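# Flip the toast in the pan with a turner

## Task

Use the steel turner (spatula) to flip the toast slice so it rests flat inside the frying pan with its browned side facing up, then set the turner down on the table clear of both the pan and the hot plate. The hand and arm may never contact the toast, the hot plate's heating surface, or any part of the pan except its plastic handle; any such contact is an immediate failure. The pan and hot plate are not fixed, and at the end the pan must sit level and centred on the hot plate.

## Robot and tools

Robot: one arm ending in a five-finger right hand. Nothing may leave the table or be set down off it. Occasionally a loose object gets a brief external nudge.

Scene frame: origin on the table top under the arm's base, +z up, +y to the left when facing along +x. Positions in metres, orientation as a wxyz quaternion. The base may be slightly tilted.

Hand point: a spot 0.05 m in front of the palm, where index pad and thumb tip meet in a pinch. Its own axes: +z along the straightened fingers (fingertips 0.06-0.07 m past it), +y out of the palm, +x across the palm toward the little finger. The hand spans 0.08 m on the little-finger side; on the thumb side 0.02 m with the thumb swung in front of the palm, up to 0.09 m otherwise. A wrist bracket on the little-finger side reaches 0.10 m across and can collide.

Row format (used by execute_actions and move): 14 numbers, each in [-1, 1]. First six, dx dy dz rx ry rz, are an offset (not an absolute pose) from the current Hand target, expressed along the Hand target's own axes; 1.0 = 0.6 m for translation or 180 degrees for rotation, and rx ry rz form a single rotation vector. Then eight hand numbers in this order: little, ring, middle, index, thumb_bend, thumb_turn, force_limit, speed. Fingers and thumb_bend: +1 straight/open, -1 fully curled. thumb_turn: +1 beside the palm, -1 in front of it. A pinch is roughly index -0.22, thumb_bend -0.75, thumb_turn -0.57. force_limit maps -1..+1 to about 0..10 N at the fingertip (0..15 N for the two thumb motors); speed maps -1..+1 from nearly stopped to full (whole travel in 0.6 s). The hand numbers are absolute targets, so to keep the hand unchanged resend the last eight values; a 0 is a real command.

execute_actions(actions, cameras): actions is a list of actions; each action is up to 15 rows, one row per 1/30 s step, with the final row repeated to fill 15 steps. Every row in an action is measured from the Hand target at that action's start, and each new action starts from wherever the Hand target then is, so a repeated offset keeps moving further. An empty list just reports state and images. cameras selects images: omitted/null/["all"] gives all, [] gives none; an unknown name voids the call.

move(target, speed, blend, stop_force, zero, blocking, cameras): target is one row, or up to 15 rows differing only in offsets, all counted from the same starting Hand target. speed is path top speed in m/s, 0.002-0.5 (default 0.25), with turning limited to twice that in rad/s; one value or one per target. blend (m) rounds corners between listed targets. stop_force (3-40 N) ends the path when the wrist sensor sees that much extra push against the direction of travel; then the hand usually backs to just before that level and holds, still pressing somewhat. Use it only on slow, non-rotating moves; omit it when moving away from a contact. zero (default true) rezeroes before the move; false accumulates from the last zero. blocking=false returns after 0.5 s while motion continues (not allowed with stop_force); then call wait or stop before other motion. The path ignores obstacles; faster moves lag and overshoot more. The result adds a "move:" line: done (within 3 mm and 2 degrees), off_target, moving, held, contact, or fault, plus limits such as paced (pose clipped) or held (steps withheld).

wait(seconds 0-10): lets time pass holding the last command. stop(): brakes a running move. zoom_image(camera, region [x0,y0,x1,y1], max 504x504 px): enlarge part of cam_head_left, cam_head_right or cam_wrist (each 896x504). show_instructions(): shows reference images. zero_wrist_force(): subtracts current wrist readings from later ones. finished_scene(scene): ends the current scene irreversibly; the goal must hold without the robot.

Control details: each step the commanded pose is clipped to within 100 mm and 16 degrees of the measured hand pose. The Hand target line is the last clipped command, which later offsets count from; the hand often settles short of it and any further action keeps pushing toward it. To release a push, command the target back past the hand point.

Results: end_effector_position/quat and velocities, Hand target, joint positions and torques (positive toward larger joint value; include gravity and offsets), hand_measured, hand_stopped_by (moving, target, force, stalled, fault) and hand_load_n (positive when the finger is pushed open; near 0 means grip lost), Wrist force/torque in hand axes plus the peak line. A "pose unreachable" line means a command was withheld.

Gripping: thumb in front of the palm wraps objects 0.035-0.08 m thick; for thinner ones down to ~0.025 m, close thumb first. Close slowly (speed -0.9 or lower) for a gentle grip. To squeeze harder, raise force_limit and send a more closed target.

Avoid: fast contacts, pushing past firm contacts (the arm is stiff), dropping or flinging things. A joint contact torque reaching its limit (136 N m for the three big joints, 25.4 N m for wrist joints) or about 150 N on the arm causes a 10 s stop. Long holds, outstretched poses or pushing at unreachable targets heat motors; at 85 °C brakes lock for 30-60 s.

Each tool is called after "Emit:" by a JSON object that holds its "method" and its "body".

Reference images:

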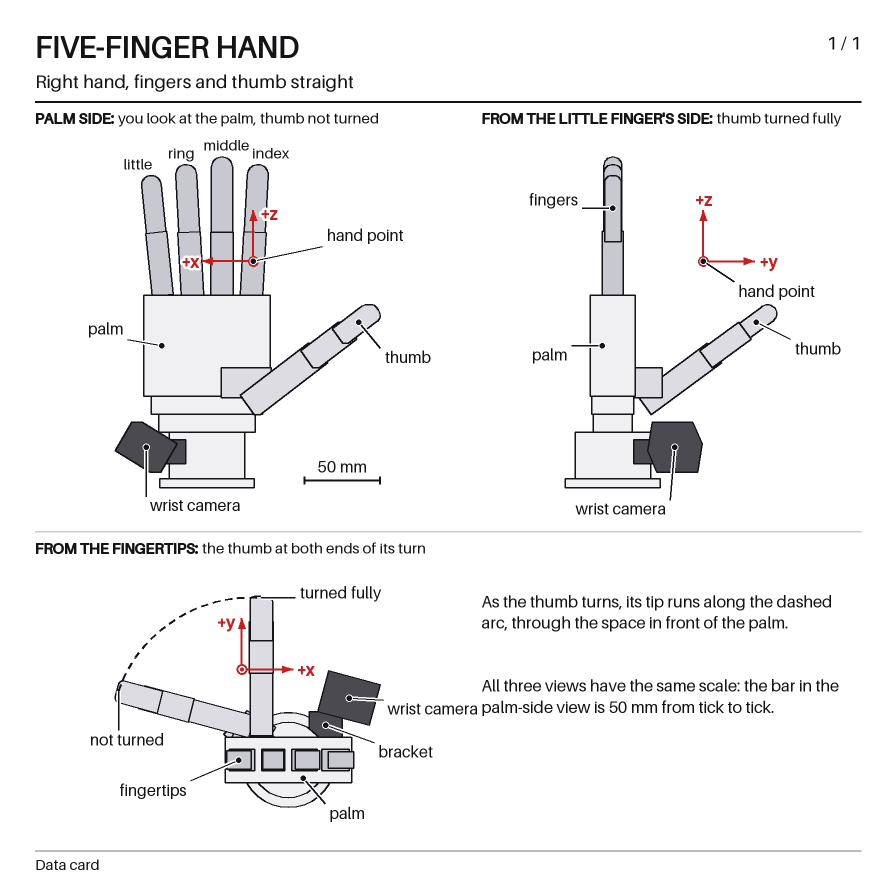

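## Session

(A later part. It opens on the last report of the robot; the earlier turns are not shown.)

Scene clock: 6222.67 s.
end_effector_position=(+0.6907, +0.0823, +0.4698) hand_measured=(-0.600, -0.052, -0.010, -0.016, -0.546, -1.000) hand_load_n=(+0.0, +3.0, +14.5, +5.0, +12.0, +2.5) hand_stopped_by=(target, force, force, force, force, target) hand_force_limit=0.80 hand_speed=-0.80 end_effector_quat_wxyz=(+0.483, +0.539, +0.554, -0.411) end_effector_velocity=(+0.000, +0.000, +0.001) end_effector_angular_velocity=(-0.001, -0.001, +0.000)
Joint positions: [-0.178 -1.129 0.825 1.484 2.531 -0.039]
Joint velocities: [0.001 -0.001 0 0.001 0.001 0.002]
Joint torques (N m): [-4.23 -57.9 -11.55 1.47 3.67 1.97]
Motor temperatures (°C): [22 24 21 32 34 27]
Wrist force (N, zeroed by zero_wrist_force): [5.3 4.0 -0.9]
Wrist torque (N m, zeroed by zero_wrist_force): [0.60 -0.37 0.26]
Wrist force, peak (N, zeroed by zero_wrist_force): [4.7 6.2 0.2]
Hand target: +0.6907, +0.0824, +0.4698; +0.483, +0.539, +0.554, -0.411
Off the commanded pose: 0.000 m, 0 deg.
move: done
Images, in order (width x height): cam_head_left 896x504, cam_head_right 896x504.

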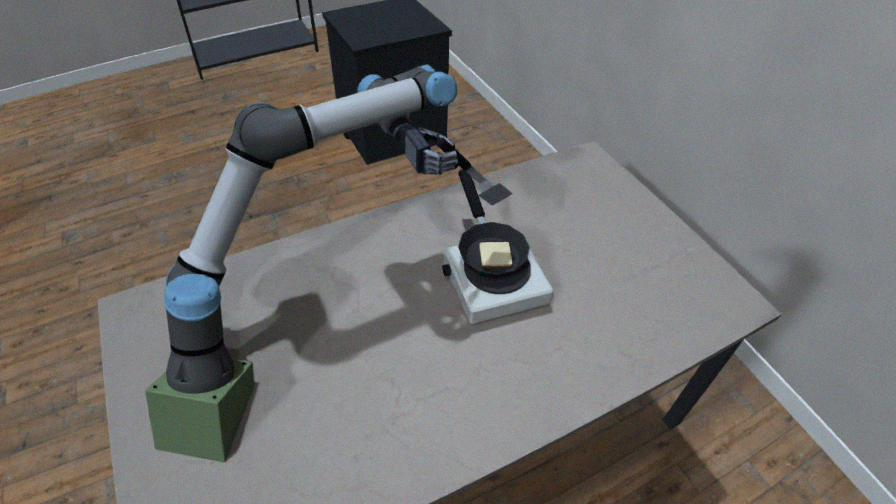

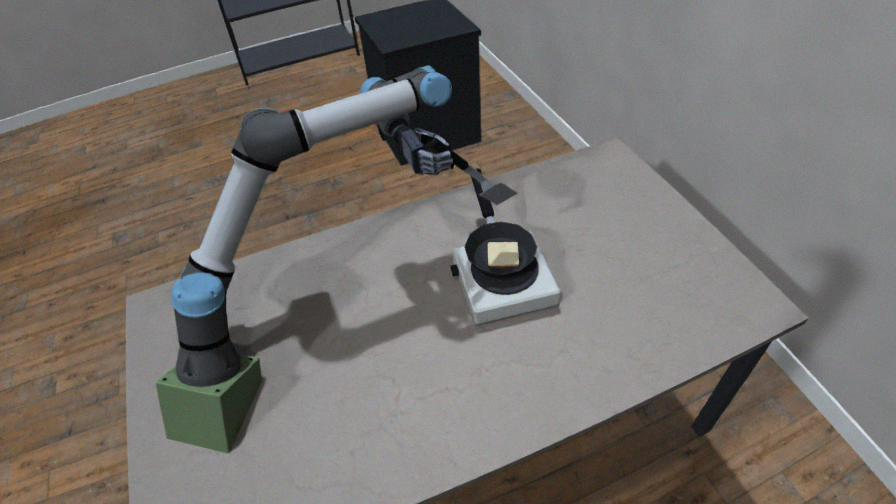

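Emit:
{"method": "move", "body": {"target": [[0.143,-0.1355,0.0517,0,0,0,-0.6,-0.6,-0.6,-0.6,-1,-1,0.8,-0.8],[0.2221,-0.1404,0.0671,0,0,0,-0.6,-0.6,-0.6,-0.6,-1,-1,0.8,-0.8]], "speed": [0.12,0.04], "blend": 0.01, "cameras": []}}

Emit:
{"method": "move", "body": {"target": [-0.0062,0.1032,0.0622,0,0,0,-0.6,-0.6,-0.6,-0.6,-1,-1,0.8,-0.8], "speed": 0.02, "stop_force": 5, "cameras": ["cam_head_left","cam_head_right"]}}

Emit:
{"method": "zoom_image", "body": {"camera": "cam_head_right", "region": [455, 200, 555, 290]}}

Scene clock: 6231.37 s.
end_effector_position=(+0.6172, +0.0631, +0.3258) hand_measured=(-0.600, -0.052, -0.010, -0.016, -0.546, -1.000) hand_load_n=(+0.0, +3.0, +14.5, +6.0, +11.0, +3.0) hand_stopped_by=(target, force, force, force, force, target) hand_force_limit=0.80 hand_speed=-0.80 end_effector_quat_wxyz=(+0.483, +0.539, +0.554, -0.411) end_effector_velocity=(+0.000, +0.000, +0.002) end_effector_angular_velocity=(-0.001, +0.002, +0.001)
Joint positions: [-0.084 -1.199 1.354 1.157 2.562 0.122]
Joint velocities: [-0.002 -0.003 -0.002 0.001 0.001 -0.007]
Joint torques (N m): [-15.53 -53.47 -21.53 3.73 2.01 -1.35]
Motor temperatures (°C): [22 24 21 32 34 27]
Wrist force (N, zeroed by zero_wrist_force): [5.0 4.4 -0.7]
Wrist torque (N m, zeroed by zero_wrist_force): [0.56 -0.39 0.36]
Wrist force, peak (N, zeroed by zero_wrist_force): [5.7 4.5 -0.9]
Hand target: +0.6172, +0.0631, +0.3260; +0.483, +0.539, +0.554, -0.411
Off the commanded pose: 0.000 m, 0 deg.
move: done
No camera images: "cameras" was empty.

Scene clock: 6236.07 s.
end_effector_position=(+0.6820, +0.0308, +0.3264) hand_measured=(-0.600, -0.052, -0.010, -0.016, -0.546, -1.000) hand_load_n=(+0.0, +3.0, +14.0, +6.0, +11.0, +3.0) hand_stopped_by=(target, force, force, force, force, target) hand_force_limit=0.80 hand_speed=-0.80 end_effector_quat_wxyz=(+0.483, +0.539, +0.554, -0.411) end_effector_velocity=(+0.000, +0.000, +0.000) end_effector_angular_velocity=(+0.001, +0.001, +0.001)
Joint positions: [-0.158 -1.08 1.142 1.145 2.539 -0.005]
Joint velocities: [0 0 0 -0.001 -0.001 -0.001]
Joint torques (N m): [-5.31 -58.16 -10.71 2.04 3.63 2.45]
Motor temperatures (°C): [22 24 21 32 34 27]
Wrist force (N, zeroed by zero_wrist_force): [4.5 3.7 -1.0]
Wrist torque (N m, zeroed by zero_wrist_force): [0.51 -0.28 0.27]
Wrist force, peak (N, zeroed by zero_wrist_force): [5.2 4.7 -0.7]
Hand target: +0.6820, +0.0308, +0.3264; +0.483, +0.539, +0.554, -0.411
Off the commanded pose: 0.000 m, 0 deg.
move: done
Images, in order (width x height): cam_head_left 896x504, cam_head_right 896x504.

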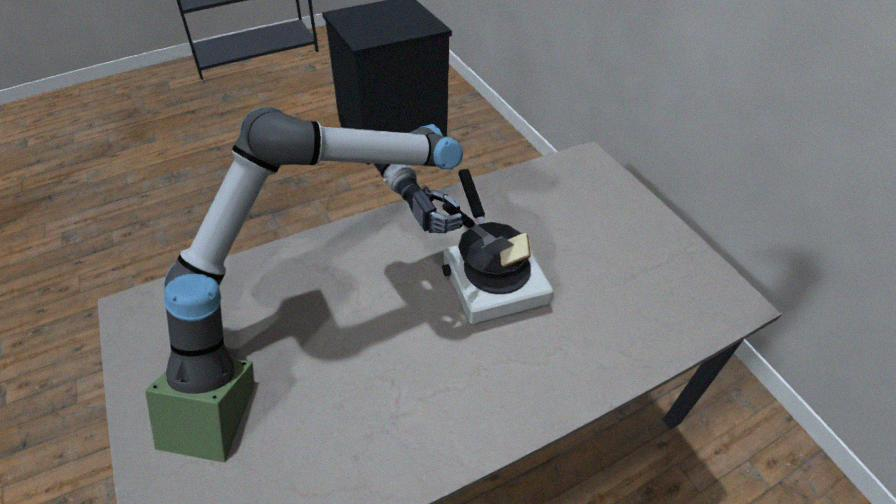

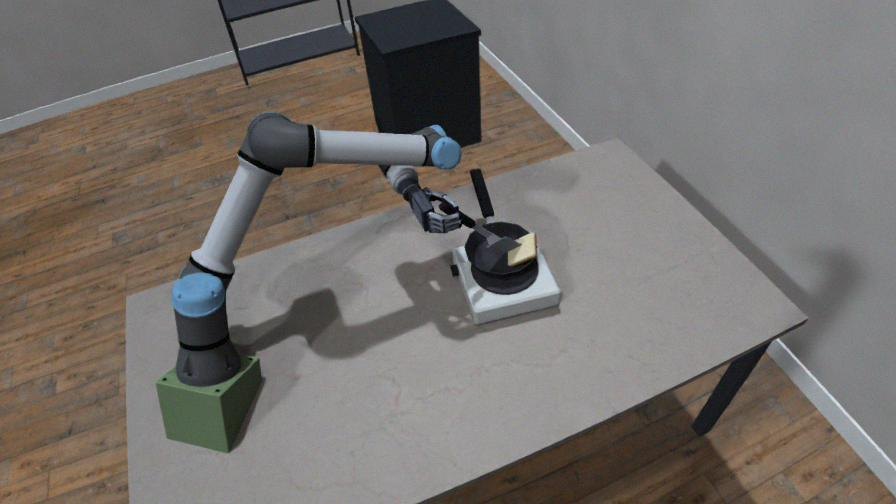

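Scaled by 5.040.

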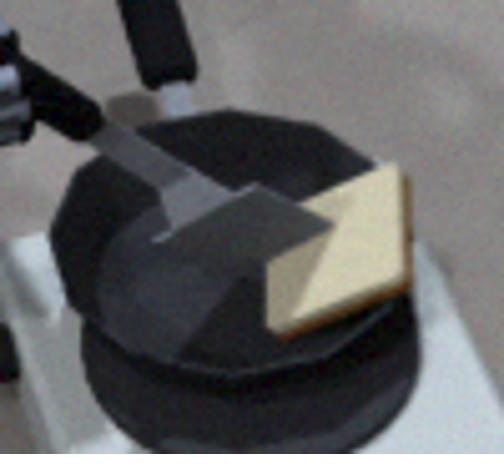

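Emit:
{"method": "move", "body": {"target": [[-0.0193,-0.0232,-0.0127,0,0,0,-0.6,-0.6,-0.6,-0.6,-1,-1,0.8,-0.8],[-0.1852,-0.0502,-0.0357,0,0,0,-0.6,-0.6,-0.6,-0.6,-1,-1,0.8,-0.8]], "speed": [0.012,0.12], "blend": 0.004, "cameras": ["cam_head_left","cam_head_right"]}}

Emit:
{"method": "zoom_image", "body": {"camera": "cam_head_right", "region": [455, 200, 555, 290]}}

Emit:
{"method": "move", "body": {"target": [[-0.1789,0.0788,0.2221,-0.0086,0.068,-0.0836,-0.6,-0.6,-0.6,-0.6,-1,-1,0.8,-0.8],[-0.0259,0.1758,0.4163,-0.0171,0.1359,-0.1671,-0.6,-0.6,-0.6,-0.6,-1,-1,0.8,-0.8]], "speed": [0.14,0.12], "blend": 0.03, "cameras": ["cam_head_left","cam_head_right"]}}

Emit:
{"method": "zoom_image", "body": {"camera": "cam_head_right", "region": [455, 200, 555, 290]}}

Scene clock: 6243.40 s.
end_effector_position=(+0.6446, +0.0271, +0.4374) hand_measured=(-0.600, -0.052, -0.010, -0.016, -0.546, -1.000) hand_load_n=(+0.0, +3.5, +14.5, +5.5, +11.5, +3.0) hand_stopped_by=(target, force, force, force, force, target) hand_force_limit=0.80 hand_speed=-0.80 end_effector_quat_wxyz=(+0.483, +0.539, +0.554, -0.411) end_effector_velocity=(+0.000, +0.000, +0.000) end_effector_angular_velocity=(-0.001, +0.000, +0.000)
Joint positions: [-0.264 -1.285 1.18 1.178 2.495 -0.17]
Joint velocities: [0 0 -0.001 0.001 0.001 0]
Joint torques (N m): [-9.58 -33.89 -11.88 -0.51 3.71 1.39]
Motor temperatures (°C): [22 24 21 32 34 27]
Wrist force (N, zeroed by zero_wrist_force): [5.0 4.0 -1.3]
Wrist torque (N m, zeroed by zero_wrist_force): [0.58 -0.30 0.20]
Wrist force, peak (N, zeroed by zero_wrist_force): [6.5 4.2 -0.9]
Hand target: +0.6446, +0.0271, +0.4373; +0.483, +0.539, +0.554, -0.411
Off the commanded pose: 0.000 m, 0 deg.
move: done
Images, in order (width x height): cam_head_left 896x504, cam_head_right 896x504.

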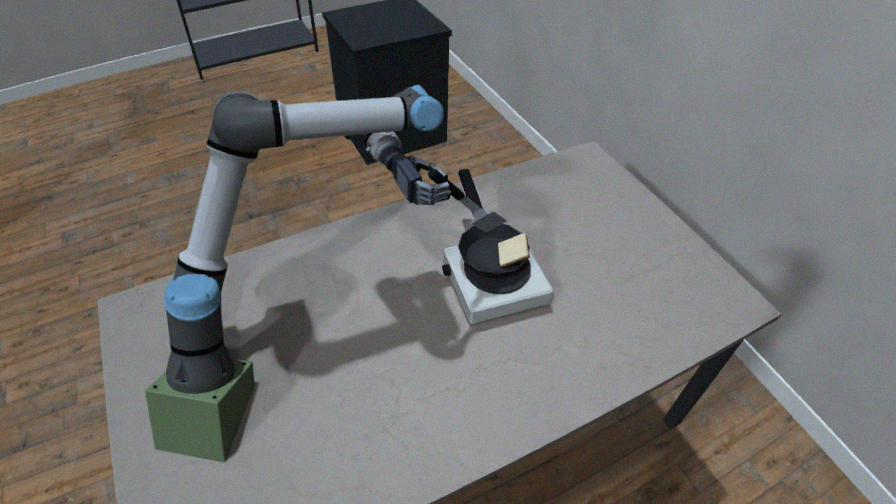

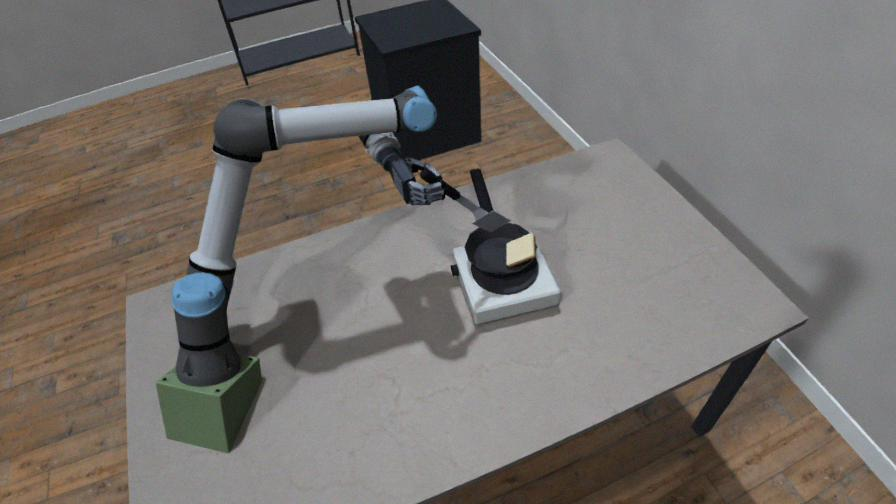

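Scaled by 5.040.

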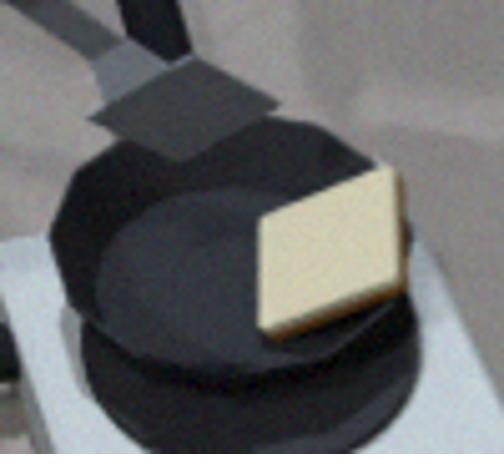

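Scene clock: 6246.50 s.
end_effector_position=(+0.7713, -0.2113, +0.4104) hand_measured=(-0.600, -0.052, -0.010, -0.016, -0.546, -1.000) hand_load_n=(+0.0, +4.0, +15.5, +4.5, +12.5, +2.5) hand_stopped_by=(target, force, force, force, force, target) hand_force_limit=0.80 hand_speed=-0.80 end_effector_quat_wxyz=(+0.247, +0.439, +0.773, -0.385) end_effector_velocity=(+0.001, -0.001, -0.001) end_effector_angular_velocity=(-0.001, -0.004, +0.000)
Joint positions: [-0.766 -0.734 0.247 1.51 1.86 -1.096]
Joint velocities: [0 0 0.004 -0.007 0 0.003]
Joint torques (N m): [-16.11 -57.46 -8.96 -1.43 1.67 0.4]
Motor temperatures (°C): [22 24 21 32 34 27]
Wrist force (N, zeroed by zero_wrist_force): [4.1 5.8 0.1]
Wrist torque (N m, zeroed by zero_wrist_force): [0.67 -0.39 0.37]
Wrist force, peak (N, zeroed by zero_wrist_force): [4.9 6.1 0.3]
Hand target: +0.7714, -0.2112, +0.4105; +0.247, +0.439, +0.773, -0.385
Off the commanded pose: 0.000 m, 0 deg.
move: done
Images, in order (width x height): cam_head_left 896x504, cam_head_right 896x504.

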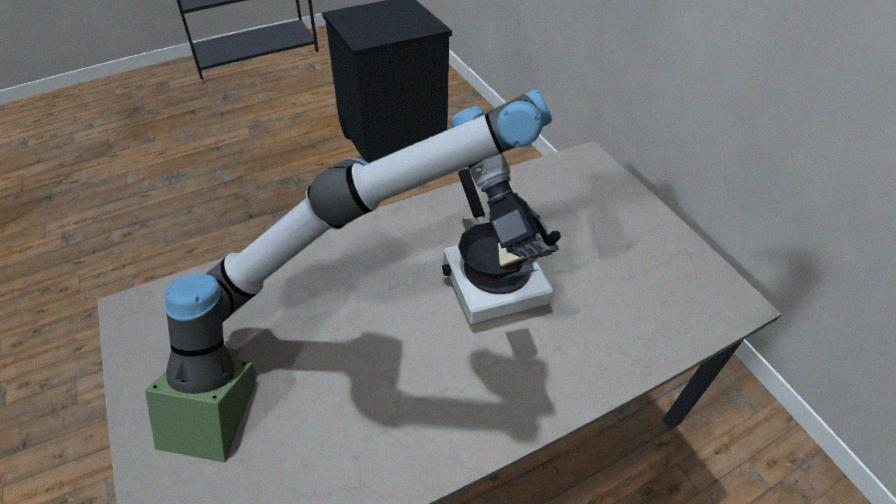

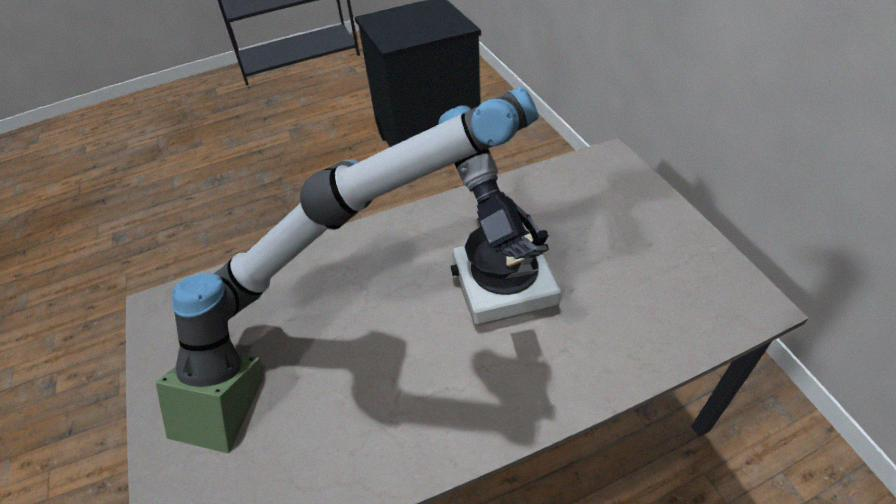

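Scaled by 5.040.

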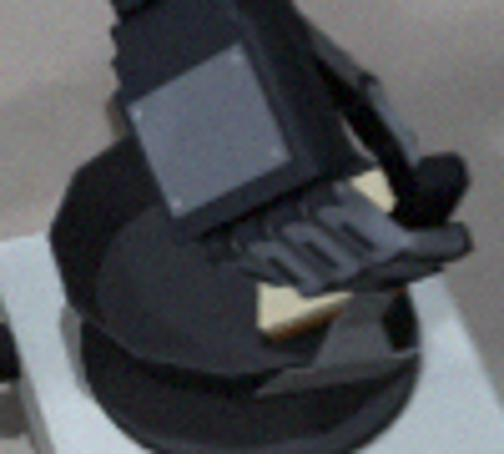

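Emit:
{"method": "move", "body": {"target": [0.0516,0.1328,-0.0654,-0.06,-0.0313,-0.0485,-0.6,-0.6,-0.6,-0.6,-1,-1,0.8,-0.8], "speed": 0.1, "cameras": ["cam_head_left","cam_head_right"]}}

Emit:
{"method": "zoom_image", "body": {"camera": "cam_head_right", "region": [480, 225, 550, 290]}}

Emit:
{"method": "zoom_image", "body": {"camera": "cam_head_left", "region": [480, 225, 550, 290]}}

Scene clock: 6260.50 s.
end_effector_position=(+0.8238, -0.1388, +0.3810) hand_measured=(-0.600, -0.052, -0.010, -0.016, -0.546, -1.000) hand_load_n=(+0.0, +4.0, +15.0, +4.5, +12.5, +2.5) hand_stopped_by=(target, force, force, force, force, target) hand_force_limit=0.80 hand_speed=-0.80 end_effector_quat_wxyz=(+0.295, +0.335, +0.824, -0.349) end_effector_velocity=(-0.001, -0.002, +0.002) end_effector_angular_velocity=(-0.001, -0.001, -0.007)
Joint positions: [-0.681 -0.84 0.428 1.281 1.777 -1.219]
Joint velocities: [-0.003 0 -0.002 0.004 0.003 0.004]
Joint torques (N m): [-29.55 -36.4 -23.14 3.01 2.9 2.28]
Motor temperatures (°C): [22 24 21 32 34 27]
Wrist force (N, zeroed by zero_wrist_force): [4.2 6.2 0.1]
Wrist torque (N m, zeroed by zero_wrist_force): [0.73 -0.42 0.37]
Wrist force, peak (N, zeroed by zero_wrist_force): [4.2 6.9 0.0]
Hand target: +0.8238, -0.1389, +0.3810; +0.295, +0.335, +0.824, -0.349
Off the commanded pose: 0.000 m, 0 deg.
move: done
Images, in order (width x height): cam_head_left 896x504, cam_head_right 896x504.

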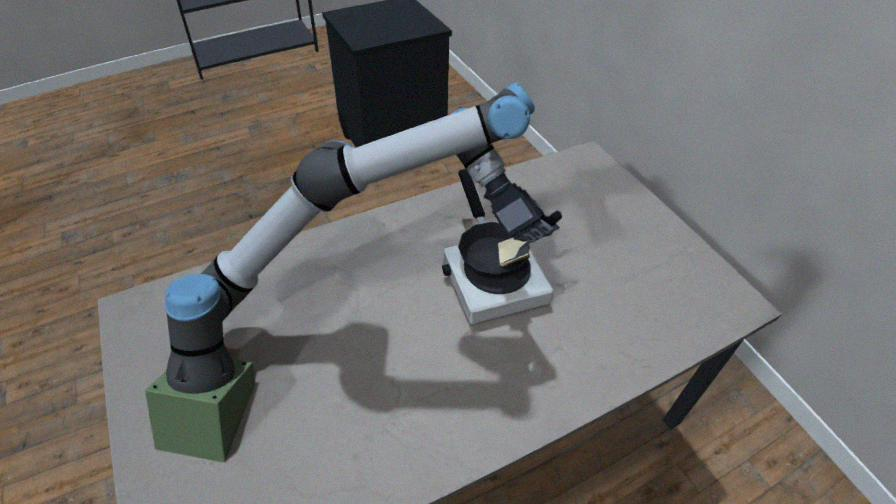

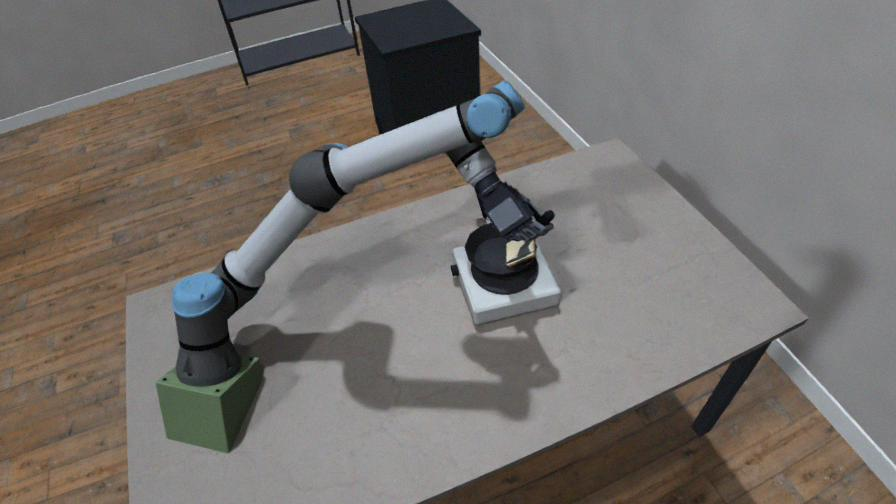

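Scaled by 7.200.

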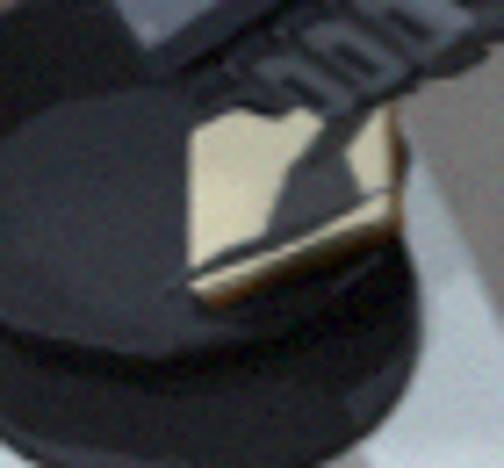

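Scaled by 7.200.

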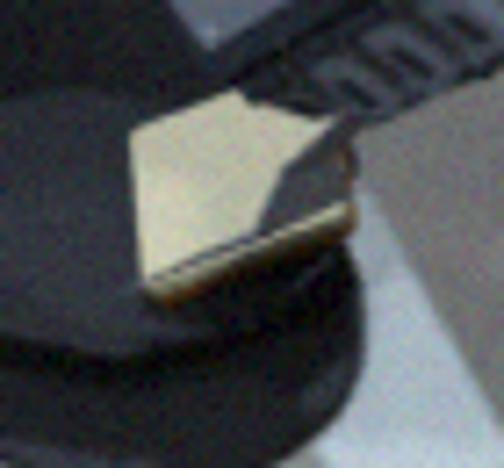

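Emit:
{"method": "move", "body": {"target": [0.0519,0.0281,0.0393,0,0,0,-0.6,-0.6,-0.6,-0.6,-1,-1,0.8,-0.8], "speed": 0.03, "stop_force": 3, "cameras": ["cam_head_left","cam_head_right"]}}

Emit:
{"method": "zoom_image", "body": {"camera": "cam_head_right", "region": [480, 225, 550, 290]}}

Emit:
{"method": "zoom_image", "body": {"camera": "cam_head_left", "region": [480, 225, 550, 290]}}

Scene clock: 6269.93 s.
end_effector_position=(+0.8239, -0.1374, +0.3385) hand_measured=(-0.600, -0.052, -0.010, -0.016, -0.546, -1.000) hand_load_n=(+0.0, +2.0, +14.0, +6.0, +11.5, +3.5) hand_stopped_by=(target, force, force, force, force, target) hand_force_limit=0.80 hand_speed=-0.80 end_effector_quat_wxyz=(+0.295, +0.335, +0.824, -0.349) end_effector_velocity=(+0.000, +0.000, +0.000) end_effector_angular_velocity=(-0.001, -0.001, +0.001)
Joint positions: [-0.644 -0.873 0.587 1.161 1.801 -1.19]
Joint velocities: [0.001 0 -0.001 -0.001 0.001 0.001]
Joint torques (N m): [-29.02 -37.81 -23.79 2.78 0.1 -2.09]
Motor temperatures (°C): [22 24 21 32 34 27]
Wrist force (N, zeroed by zero_wrist_force): [4.2 6.1 -0.4]
Wrist torque (N m, zeroed by zero_wrist_force): [0.60 -0.33 0.44]
Wrist force, peak (N, zeroed by zero_wrist_force): [4.5 6.6 0.3]
Hand target: +0.8239, -0.1375, +0.3385; +0.295, +0.335, +0.824, -0.349
Off the commanded pose: 0.000 m, 0 deg.
move: done
Images, in order (width x height): cam_head_left 896x504, cam_head_right 896x504.

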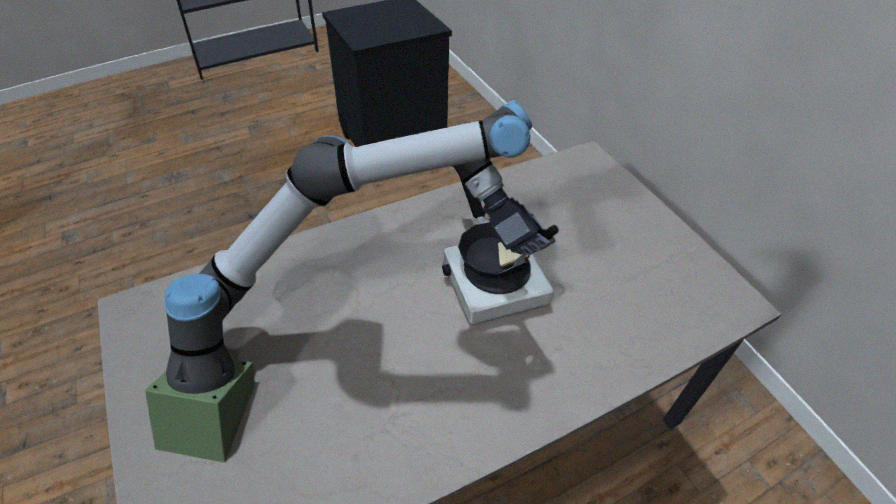

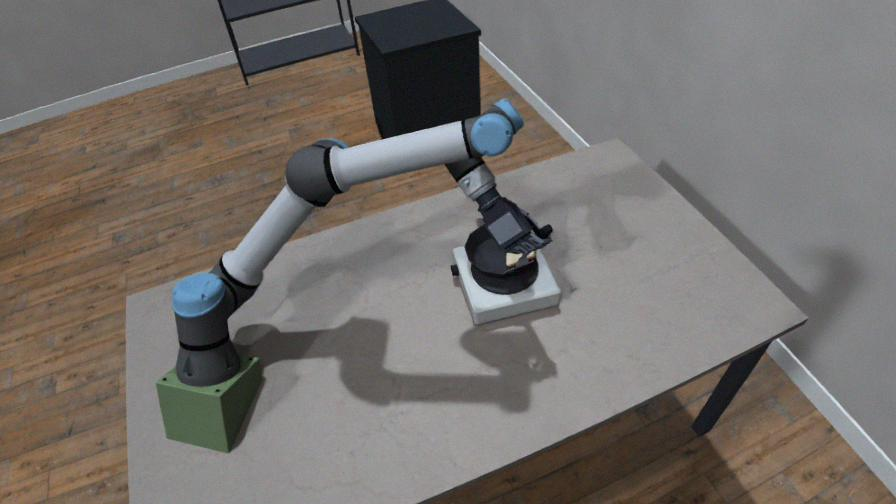

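Scaled by 7.200.

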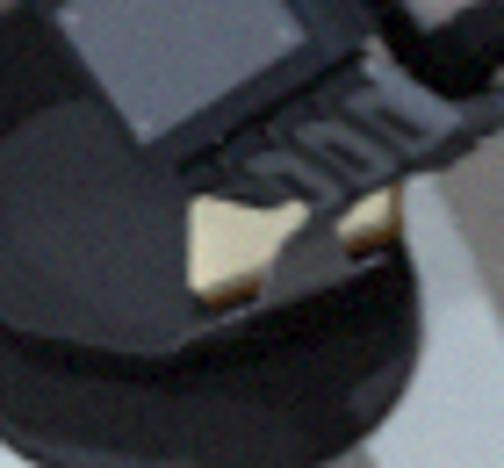

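Scaled by 7.200.

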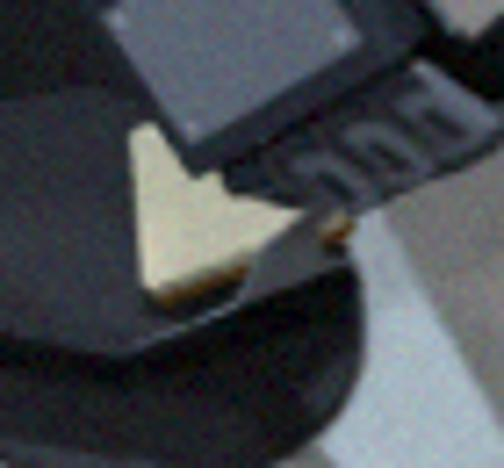

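Emit:
{"method": "move", "body": {"target": [0.0025,0.0247,-0.022,0,0,0,-0.6,-0.6,-0.6,-0.6,-1,-1,0.8,-0.8], "speed": 0.015, "stop_force": 4, "cameras": ["cam_head_left","cam_head_right"]}}

Emit:
{"method": "zoom_image", "body": {"camera": "cam_head_right", "region": [480, 225, 550, 290]}}

Emit:
{"method": "zoom_image", "body": {"camera": "cam_head_left", "region": [480, 225, 550, 290]}}

Scene clock: 6278.53 s.
end_effector_position=(+0.8308, -0.1189, +0.3395) hand_measured=(-0.600, -0.052, -0.010, -0.016, -0.546, -1.000) hand_load_n=(+0.0, +4.0, +15.5, +4.5, +12.5, +2.5) hand_stopped_by=(target, force, force, force, force, target) hand_force_limit=0.80 hand_speed=-0.80 end_effector_quat_wxyz=(+0.295, +0.335, +0.824, -0.349) end_effector_velocity=(+0.000, +0.000, +0.000) end_effector_angular_velocity=(+0.000, +0.000, -0.001)
Joint positions: [-0.614 -0.853 0.528 1.206 1.819 -1.167]
Joint velocities: [0 0 0 0 0 0]
Joint torques (N m): [-28.84 -57.96 -12.49 -1.26 -0.05 -2.15]
Motor temperatures (°C): [22 24 21 32 34 27]
Wrist force (N, zeroed by zero_wrist_force): [4.3 6.2 0.2]
Wrist torque (N m, zeroed by zero_wrist_force): [0.72 -0.46 0.44]
Wrist force, peak (N, zeroed by zero_wrist_force): [4.7 6.4 0.4]
Hand target: +0.8308, -0.1189, +0.3395; +0.295, +0.335, +0.824, -0.349
Off the commanded pose: 0.000 m, 0 deg.
move: done
Images, in order (width x height): cam_head_left 896x504, cam_head_right 896x504.

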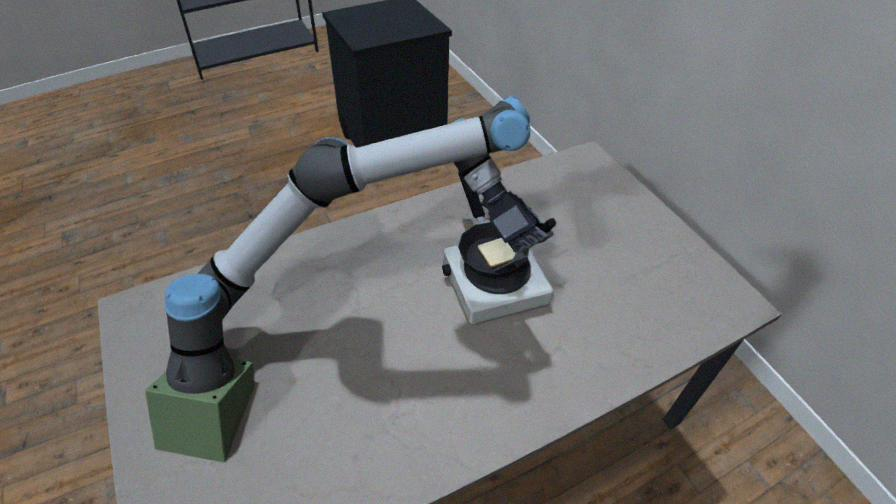

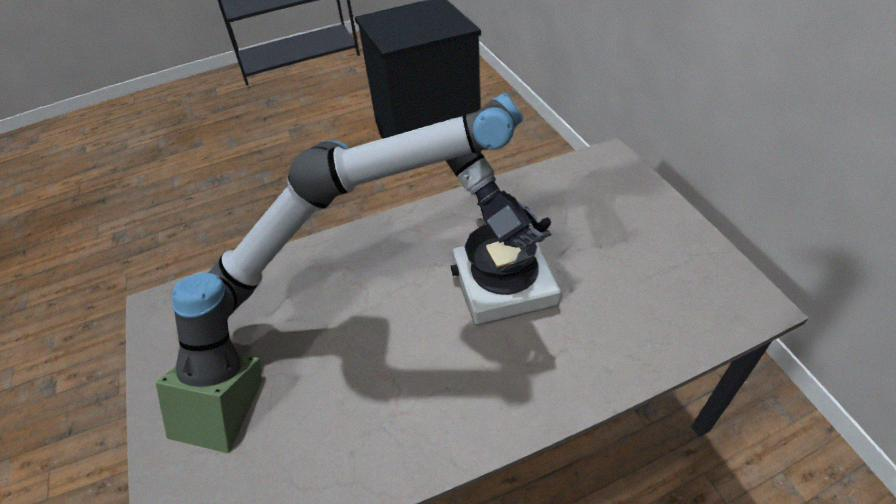

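Scaled by 7.200.

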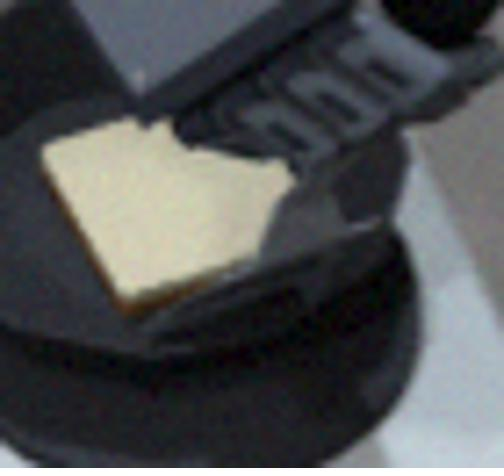

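Scaled by 7.200.

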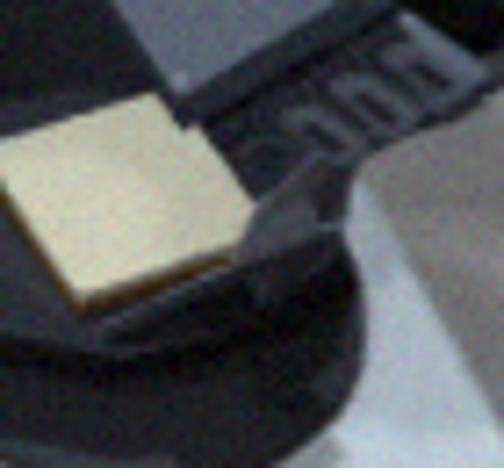

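Emit:
{"method": "move", "body": {"target": [[-0.054,-0.0283,-0.0437,0,0,0,-0.6,-0.6,-0.6,-0.6,-1,-1,0.8,-0.8]], "speed": 0.06, "cameras": []}}

Emit:
{"method": "move", "body": {"target": [-0.0247,-0.1719,0.0689,0.06,0.0313,0.0485,-0.6,-0.6,-0.6,-0.6,-1,-1,0.8,-0.8], "speed": 0.1, "cameras": []}}

Emit:
{"method": "move", "body": {"target": [[-0.0211,-0.0957,-0.2349,0.0086,-0.068,0.0836,-0.6,-0.6,-0.6,-0.6,-1,-1,0.8,-0.8],[0.2339,0.0003,-0.4614,0.0171,-0.1359,0.1671,-0.6,-0.6,-0.6,-0.6,-1,-1,0.8,-0.8]], "speed": 0.12, "blend": 0.03, "cameras": ["cam_head_left","cam_head_right"]}}

Emit:
{"method": "zoom_image", "body": {"camera": "cam_head_right", "region": [455, 200, 555, 290]}}

Scene clock: 6314.00 s.
end_effector_position=(+0.8307, -0.1189, +0.3842) hand_measured=(-0.600, -0.052, -0.010, -0.016, -0.546, -1.000) hand_load_n=(+0.0, +4.0, +15.5, +4.5, +12.5, +2.0) hand_stopped_by=(target, force, force, force, force, target) hand_force_limit=0.80 hand_speed=-0.80 end_effector_quat_wxyz=(+0.295, +0.335, +0.824, -0.349) end_effector_velocity=(+0.001, +0.000, +0.001) end_effector_angular_velocity=(+0.000, -0.005, -0.001)
Joint positions: [-0.651 -0.805 0.332 1.348 1.796 -1.196]
Joint velocities: [0 0 -0.001 -0.002 0 0.004]
Joint torques (N m): [-15.16 -56.97 -11.32 -1.54 2.76 2.42]
Motor temperatures (°C): [22 24 21 32 34 27]
Wrist force (N, zeroed by zero_wrist_force): [4.1 5.9 0.3]
Wrist torque (N m, zeroed by zero_wrist_force): [0.63 -0.42 0.38]
Wrist force, peak (N, zeroed by zero_wrist_force): [5.1 6.4 0.7]
Hand target: +0.8307, -0.1188, +0.3845; +0.295, +0.335, +0.824, -0.349
Off the commanded pose: 0.000 m, 0 deg.
move: done
No camera images: "cameras" was empty.

Scene clock: 6315.67 s.
end_effector_position=(+0.7719, -0.2108, +0.4099) hand_measured=(-0.600, -0.052, -0.010, -0.016, -0.546, -1.000) hand_load_n=(+0.0, +3.5, +15.5, +4.5, +12.5, +2.0) hand_stopped_by=(target, force, force, force, force, target) hand_force_limit=0.80 hand_speed=-0.80 end_effector_quat_wxyz=(+0.247, +0.439, +0.773, -0.385) end_effector_velocity=(+0.001, +0.000, -0.001) end_effector_angular_velocity=(+0.000, +0.002, +0.004)
Joint positions: [-0.765 -0.731 0.242 1.512 1.861 -1.095]
Joint velocities: [0.001 0 0.002 -0.003 -0.001 -0.004]
Joint torques (N m): [-17.6 -57.21 -8.91 -1.08 0.13 -1.89]
Motor temperatures (°C): [22 24 21 32 34 27]
Wrist force (N, zeroed by zero_wrist_force): [4.2 5.9 0.1]
Wrist torque (N m, zeroed by zero_wrist_force): [0.69 -0.40 0.38]
Wrist force, peak (N, zeroed by zero_wrist_force): [4.3 6.7 0.0]
Hand target: +0.7720, -0.2107, +0.4100; +0.247, +0.439, +0.773, -0.385
Off the commanded pose: 0.000 m, 0 deg.
move: done
No camera images: "cameras" was empty.

Scene clock: 6319.37 s.
end_effector_position=(+0.6908, +0.0825, +0.4699) hand_measured=(-0.600, -0.052, -0.010, -0.016, -0.546, -1.000) hand_load_n=(+0.0, +3.5, +14.5, +5.0, +11.5, +2.5) hand_stopped_by=(target, force, force, force, force, target) hand_force_limit=0.80 hand_speed=-0.80 end_effector_quat_wxyz=(+0.483, +0.539, +0.554, -0.411) end_effector_velocity=(-0.001, +0.000, +0.001) end_effector_angular_velocity=(-0.001, -0.002, -0.001)
Joint positions: [-0.178 -1.128 0.823 1.485 2.531 -0.038]
Joint velocities: [0 -0.001 0.002 0 0.001 0.003]
Joint torques (N m): [-3.92 -58.59 -12.58 1.51 3.62 2.64]
Motor temperatures (°C): [22 24 21 32 34 27]
Wrist force (N, zeroed by zero_wrist_force): [5.4 3.8 -0.8]
Wrist torque (N m, zeroed by zero_wrist_force): [0.56 -0.39 0.26]
Wrist force, peak (N, zeroed by zero_wrist_force): [4.5 6.4 0.2]
Hand target: +0.6908, +0.0825, +0.4699; +0.483, +0.539, +0.554, -0.411
Off the commanded pose: 0.000 m, 0 deg.
move: done
Images, in order (width x height): cam_head_left 896x504, cam_head_right 896x504.

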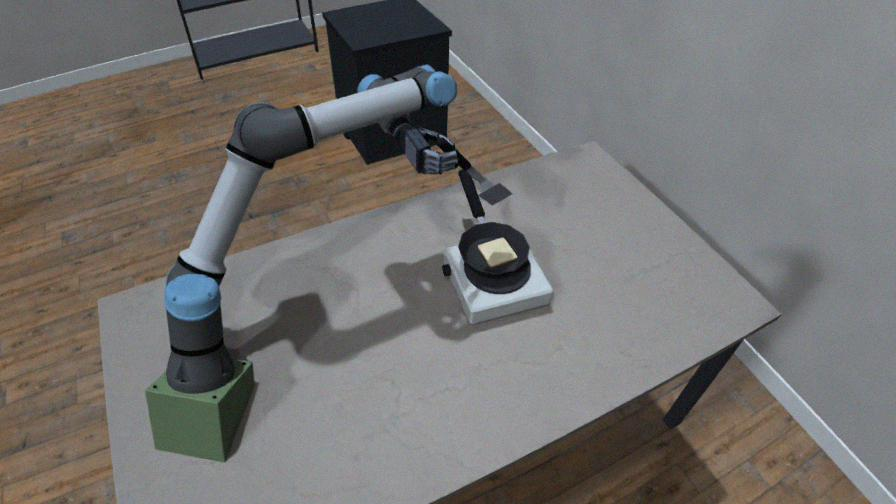

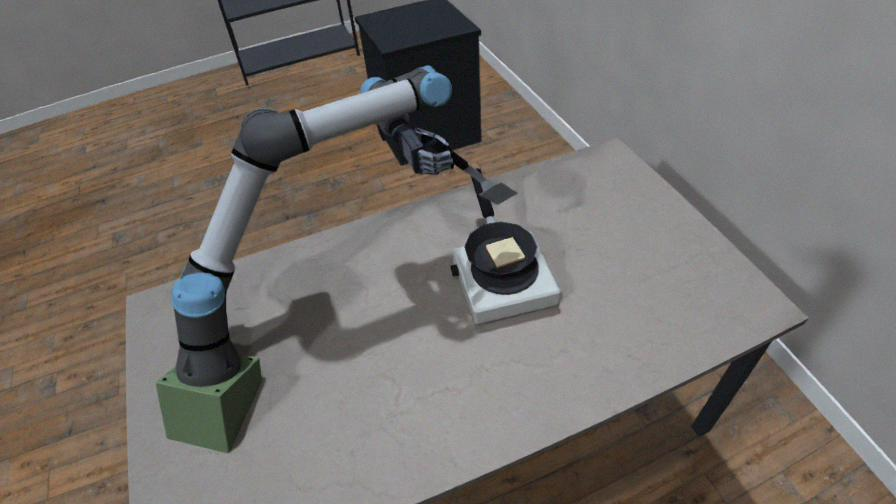

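Scaled by 5.040.

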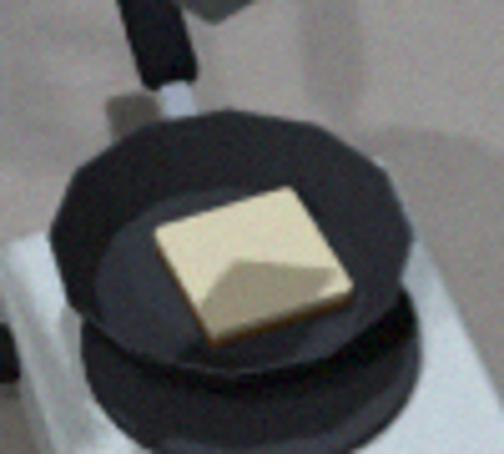

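Emit:
{"method": "move", "body": {"target": [[0.1179,-0.0072,0.0037,0,0,0,-0.6,-0.6,-0.6,-0.6,-1,-1,0.8,-0.8],[0.2377,-0.0146,0.027,0,0,0,-0.6,-0.6,-0.6,-0.6,-1,-1,0.8,-0.8]], "speed": [0.12,0.04], "blend": 0.01, "cameras": ["cam_head_left","cam_head_right"]}}

Emit:
{"method": "zoom_image", "body": {"camera": "cam_head_right", "region": [455, 200, 555, 290]}}

Scene clock: 6328.80 s.
end_effector_position=(+0.6906, +0.0946, +0.3264) hand_measured=(-0.600, -0.052, -0.010, -0.016, -0.546, -1.000) hand_load_n=(+0.0, +3.0, +14.5, +5.5, +11.5, +3.0) hand_stopped_by=(target, force, force, force, force, target) hand_force_limit=0.80 hand_speed=-0.80 end_effector_quat_wxyz=(+0.483, +0.539, +0.554, -0.411) end_effector_velocity=(+0.000, +0.000, +0.002) end_effector_angular_velocity=(-0.001, +0.002, +0.000)
Joint positions: [-0.045 -1.008 1.002 1.377 2.57 0.192]
Joint velocities: [-0.002 -0.002 -0.002 0.003 0 -0.004]
Joint torques (N m): [-17.6 -63.24 -22.66 3.78 2.58 -1.72]
Motor temperatures (°C): [22 24 21 32 34 27]
Wrist force (N, zeroed by zero_wrist_force): [5.0 3.6 -0.5]
Wrist torque (N m, zeroed by zero_wrist_force): [0.45 -0.41 0.34]
Wrist force, peak (N, zeroed by zero_wrist_force): [5.9 4.1 -0.7]
Hand target: +0.6906, +0.0946, +0.3266; +0.483, +0.539, +0.554, -0.411
Off the commanded pose: 0.000 m, 0 deg.
move: done
Images, in order (width x height): cam_head_left 896x504, cam_head_right 896x504.

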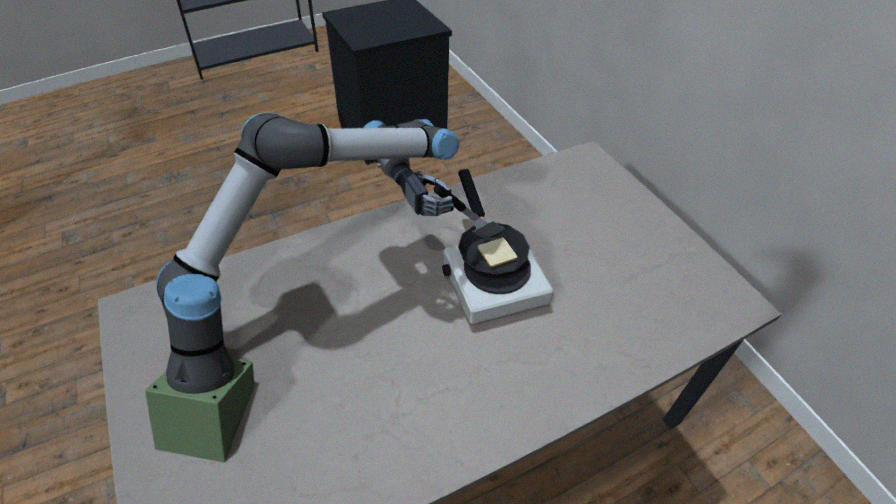

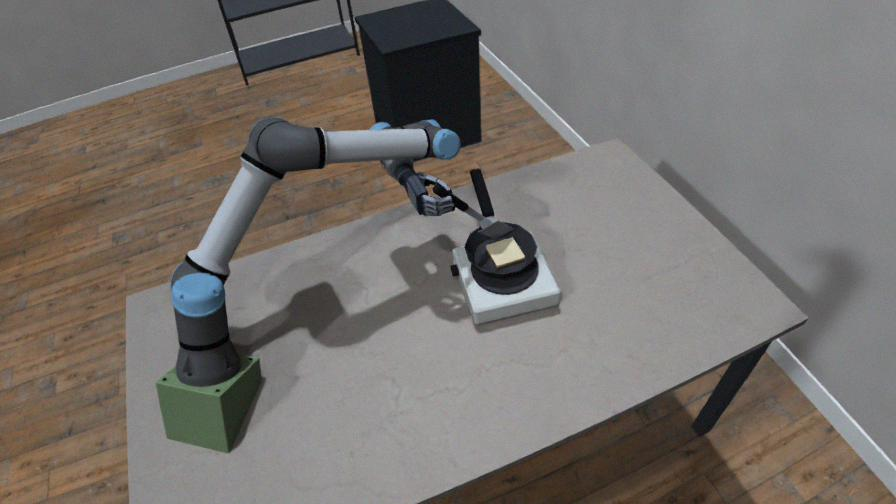

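Scaled by 5.040.

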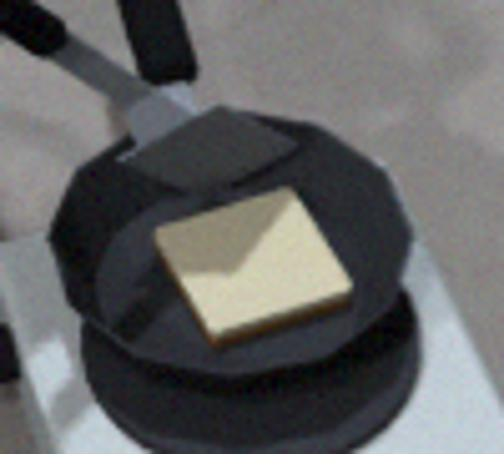

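Emit:
{"method": "move", "body": {"target": [-0.0213,-0.0188,0.1031,0,0,0,-0.6,-0.6,-0.6,-0.6,-1,-1,0.8,-0.8], "speed": 0.025, "stop_force": 5, "cameras": ["cam_head_left","cam_head_right"]}}

Emit:
{"method": "zoom_image", "body": {"camera": "cam_head_right", "region": [455, 200, 555, 290]}}

Scene clock: 6336.93 s.
end_effector_position=(+0.6845, +0.0308, +0.3263) hand_measured=(-0.600, -0.052, -0.010, -0.016, -0.546, -1.000) hand_load_n=(+0.0, +2.5, +14.0, +6.5, +10.5, +3.5) hand_stopped_by=(target, force, force, force, force, target) hand_force_limit=0.80 hand_speed=-0.80 end_effector_quat_wxyz=(+0.483, +0.539, +0.554, -0.411) end_effector_velocity=(+0.000, +0.000, +0.000) end_effector_angular_velocity=(+0.000, +0.002, +0.000)
Joint positions: [-0.158 -1.074 1.132 1.149 2.539 -0.006]
Joint velocities: [0.001 0 0 0.001 0.001 0]
Joint torques (N m): [-5.03 -34.84 -22.53 4.05 3.56 2.39]
Motor temperatures (°C): [22 24 21 32 34 27]
Wrist force (N, zeroed by zero_wrist_force): [4.2 3.4 -1.3]
Wrist torque (N m, zeroed by zero_wrist_force): [0.48 -0.25 0.26]
Wrist force, peak (N, zeroed by zero_wrist_force): [5.4 4.5 -0.9]
Hand target: +0.6845, +0.0308, +0.3263; +0.483, +0.539, +0.554, -0.411
Off the commanded pose: 0.000 m, 0 deg.
move: done
Images, in order (width x height): cam_head_left 896x504, cam_head_right 896x504.

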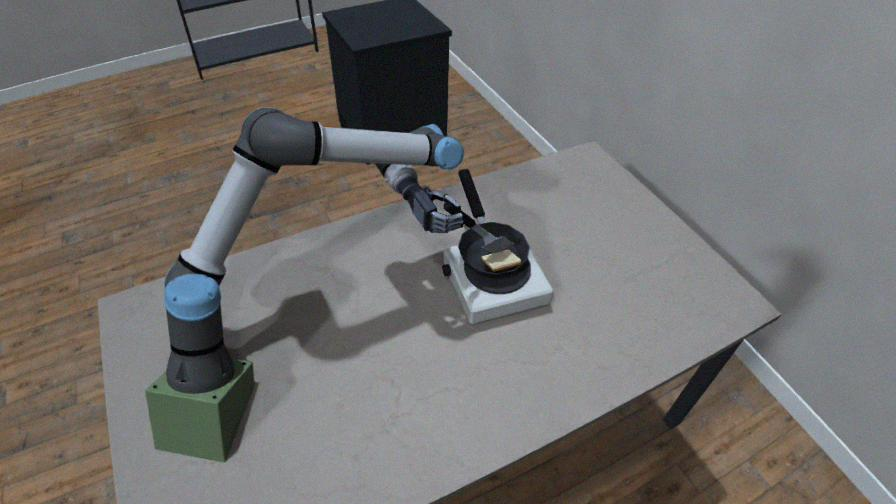

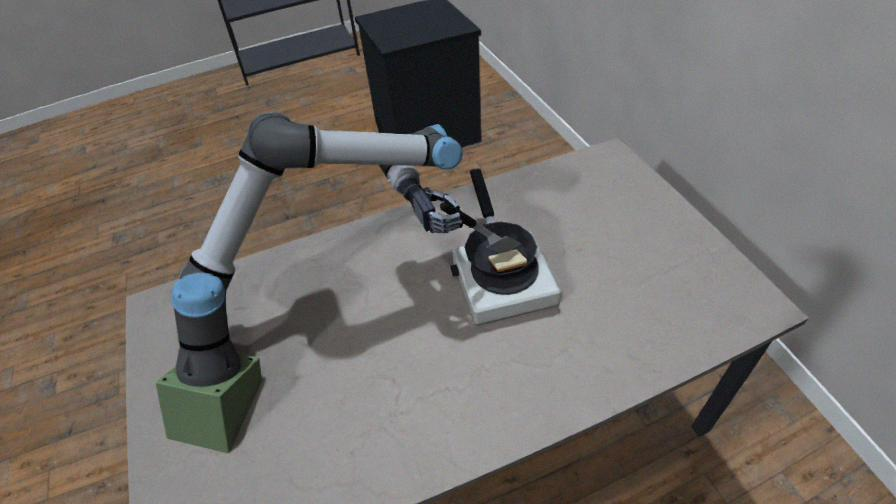

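Scaled by 5.040.

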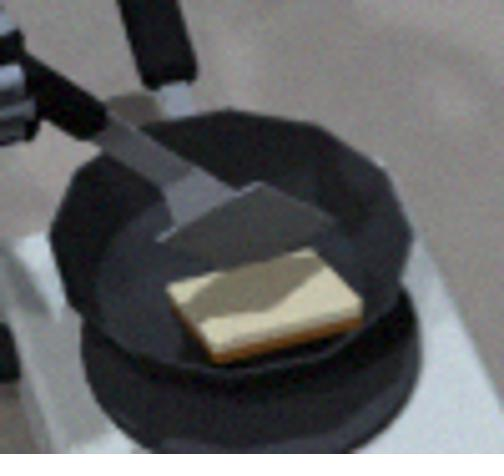

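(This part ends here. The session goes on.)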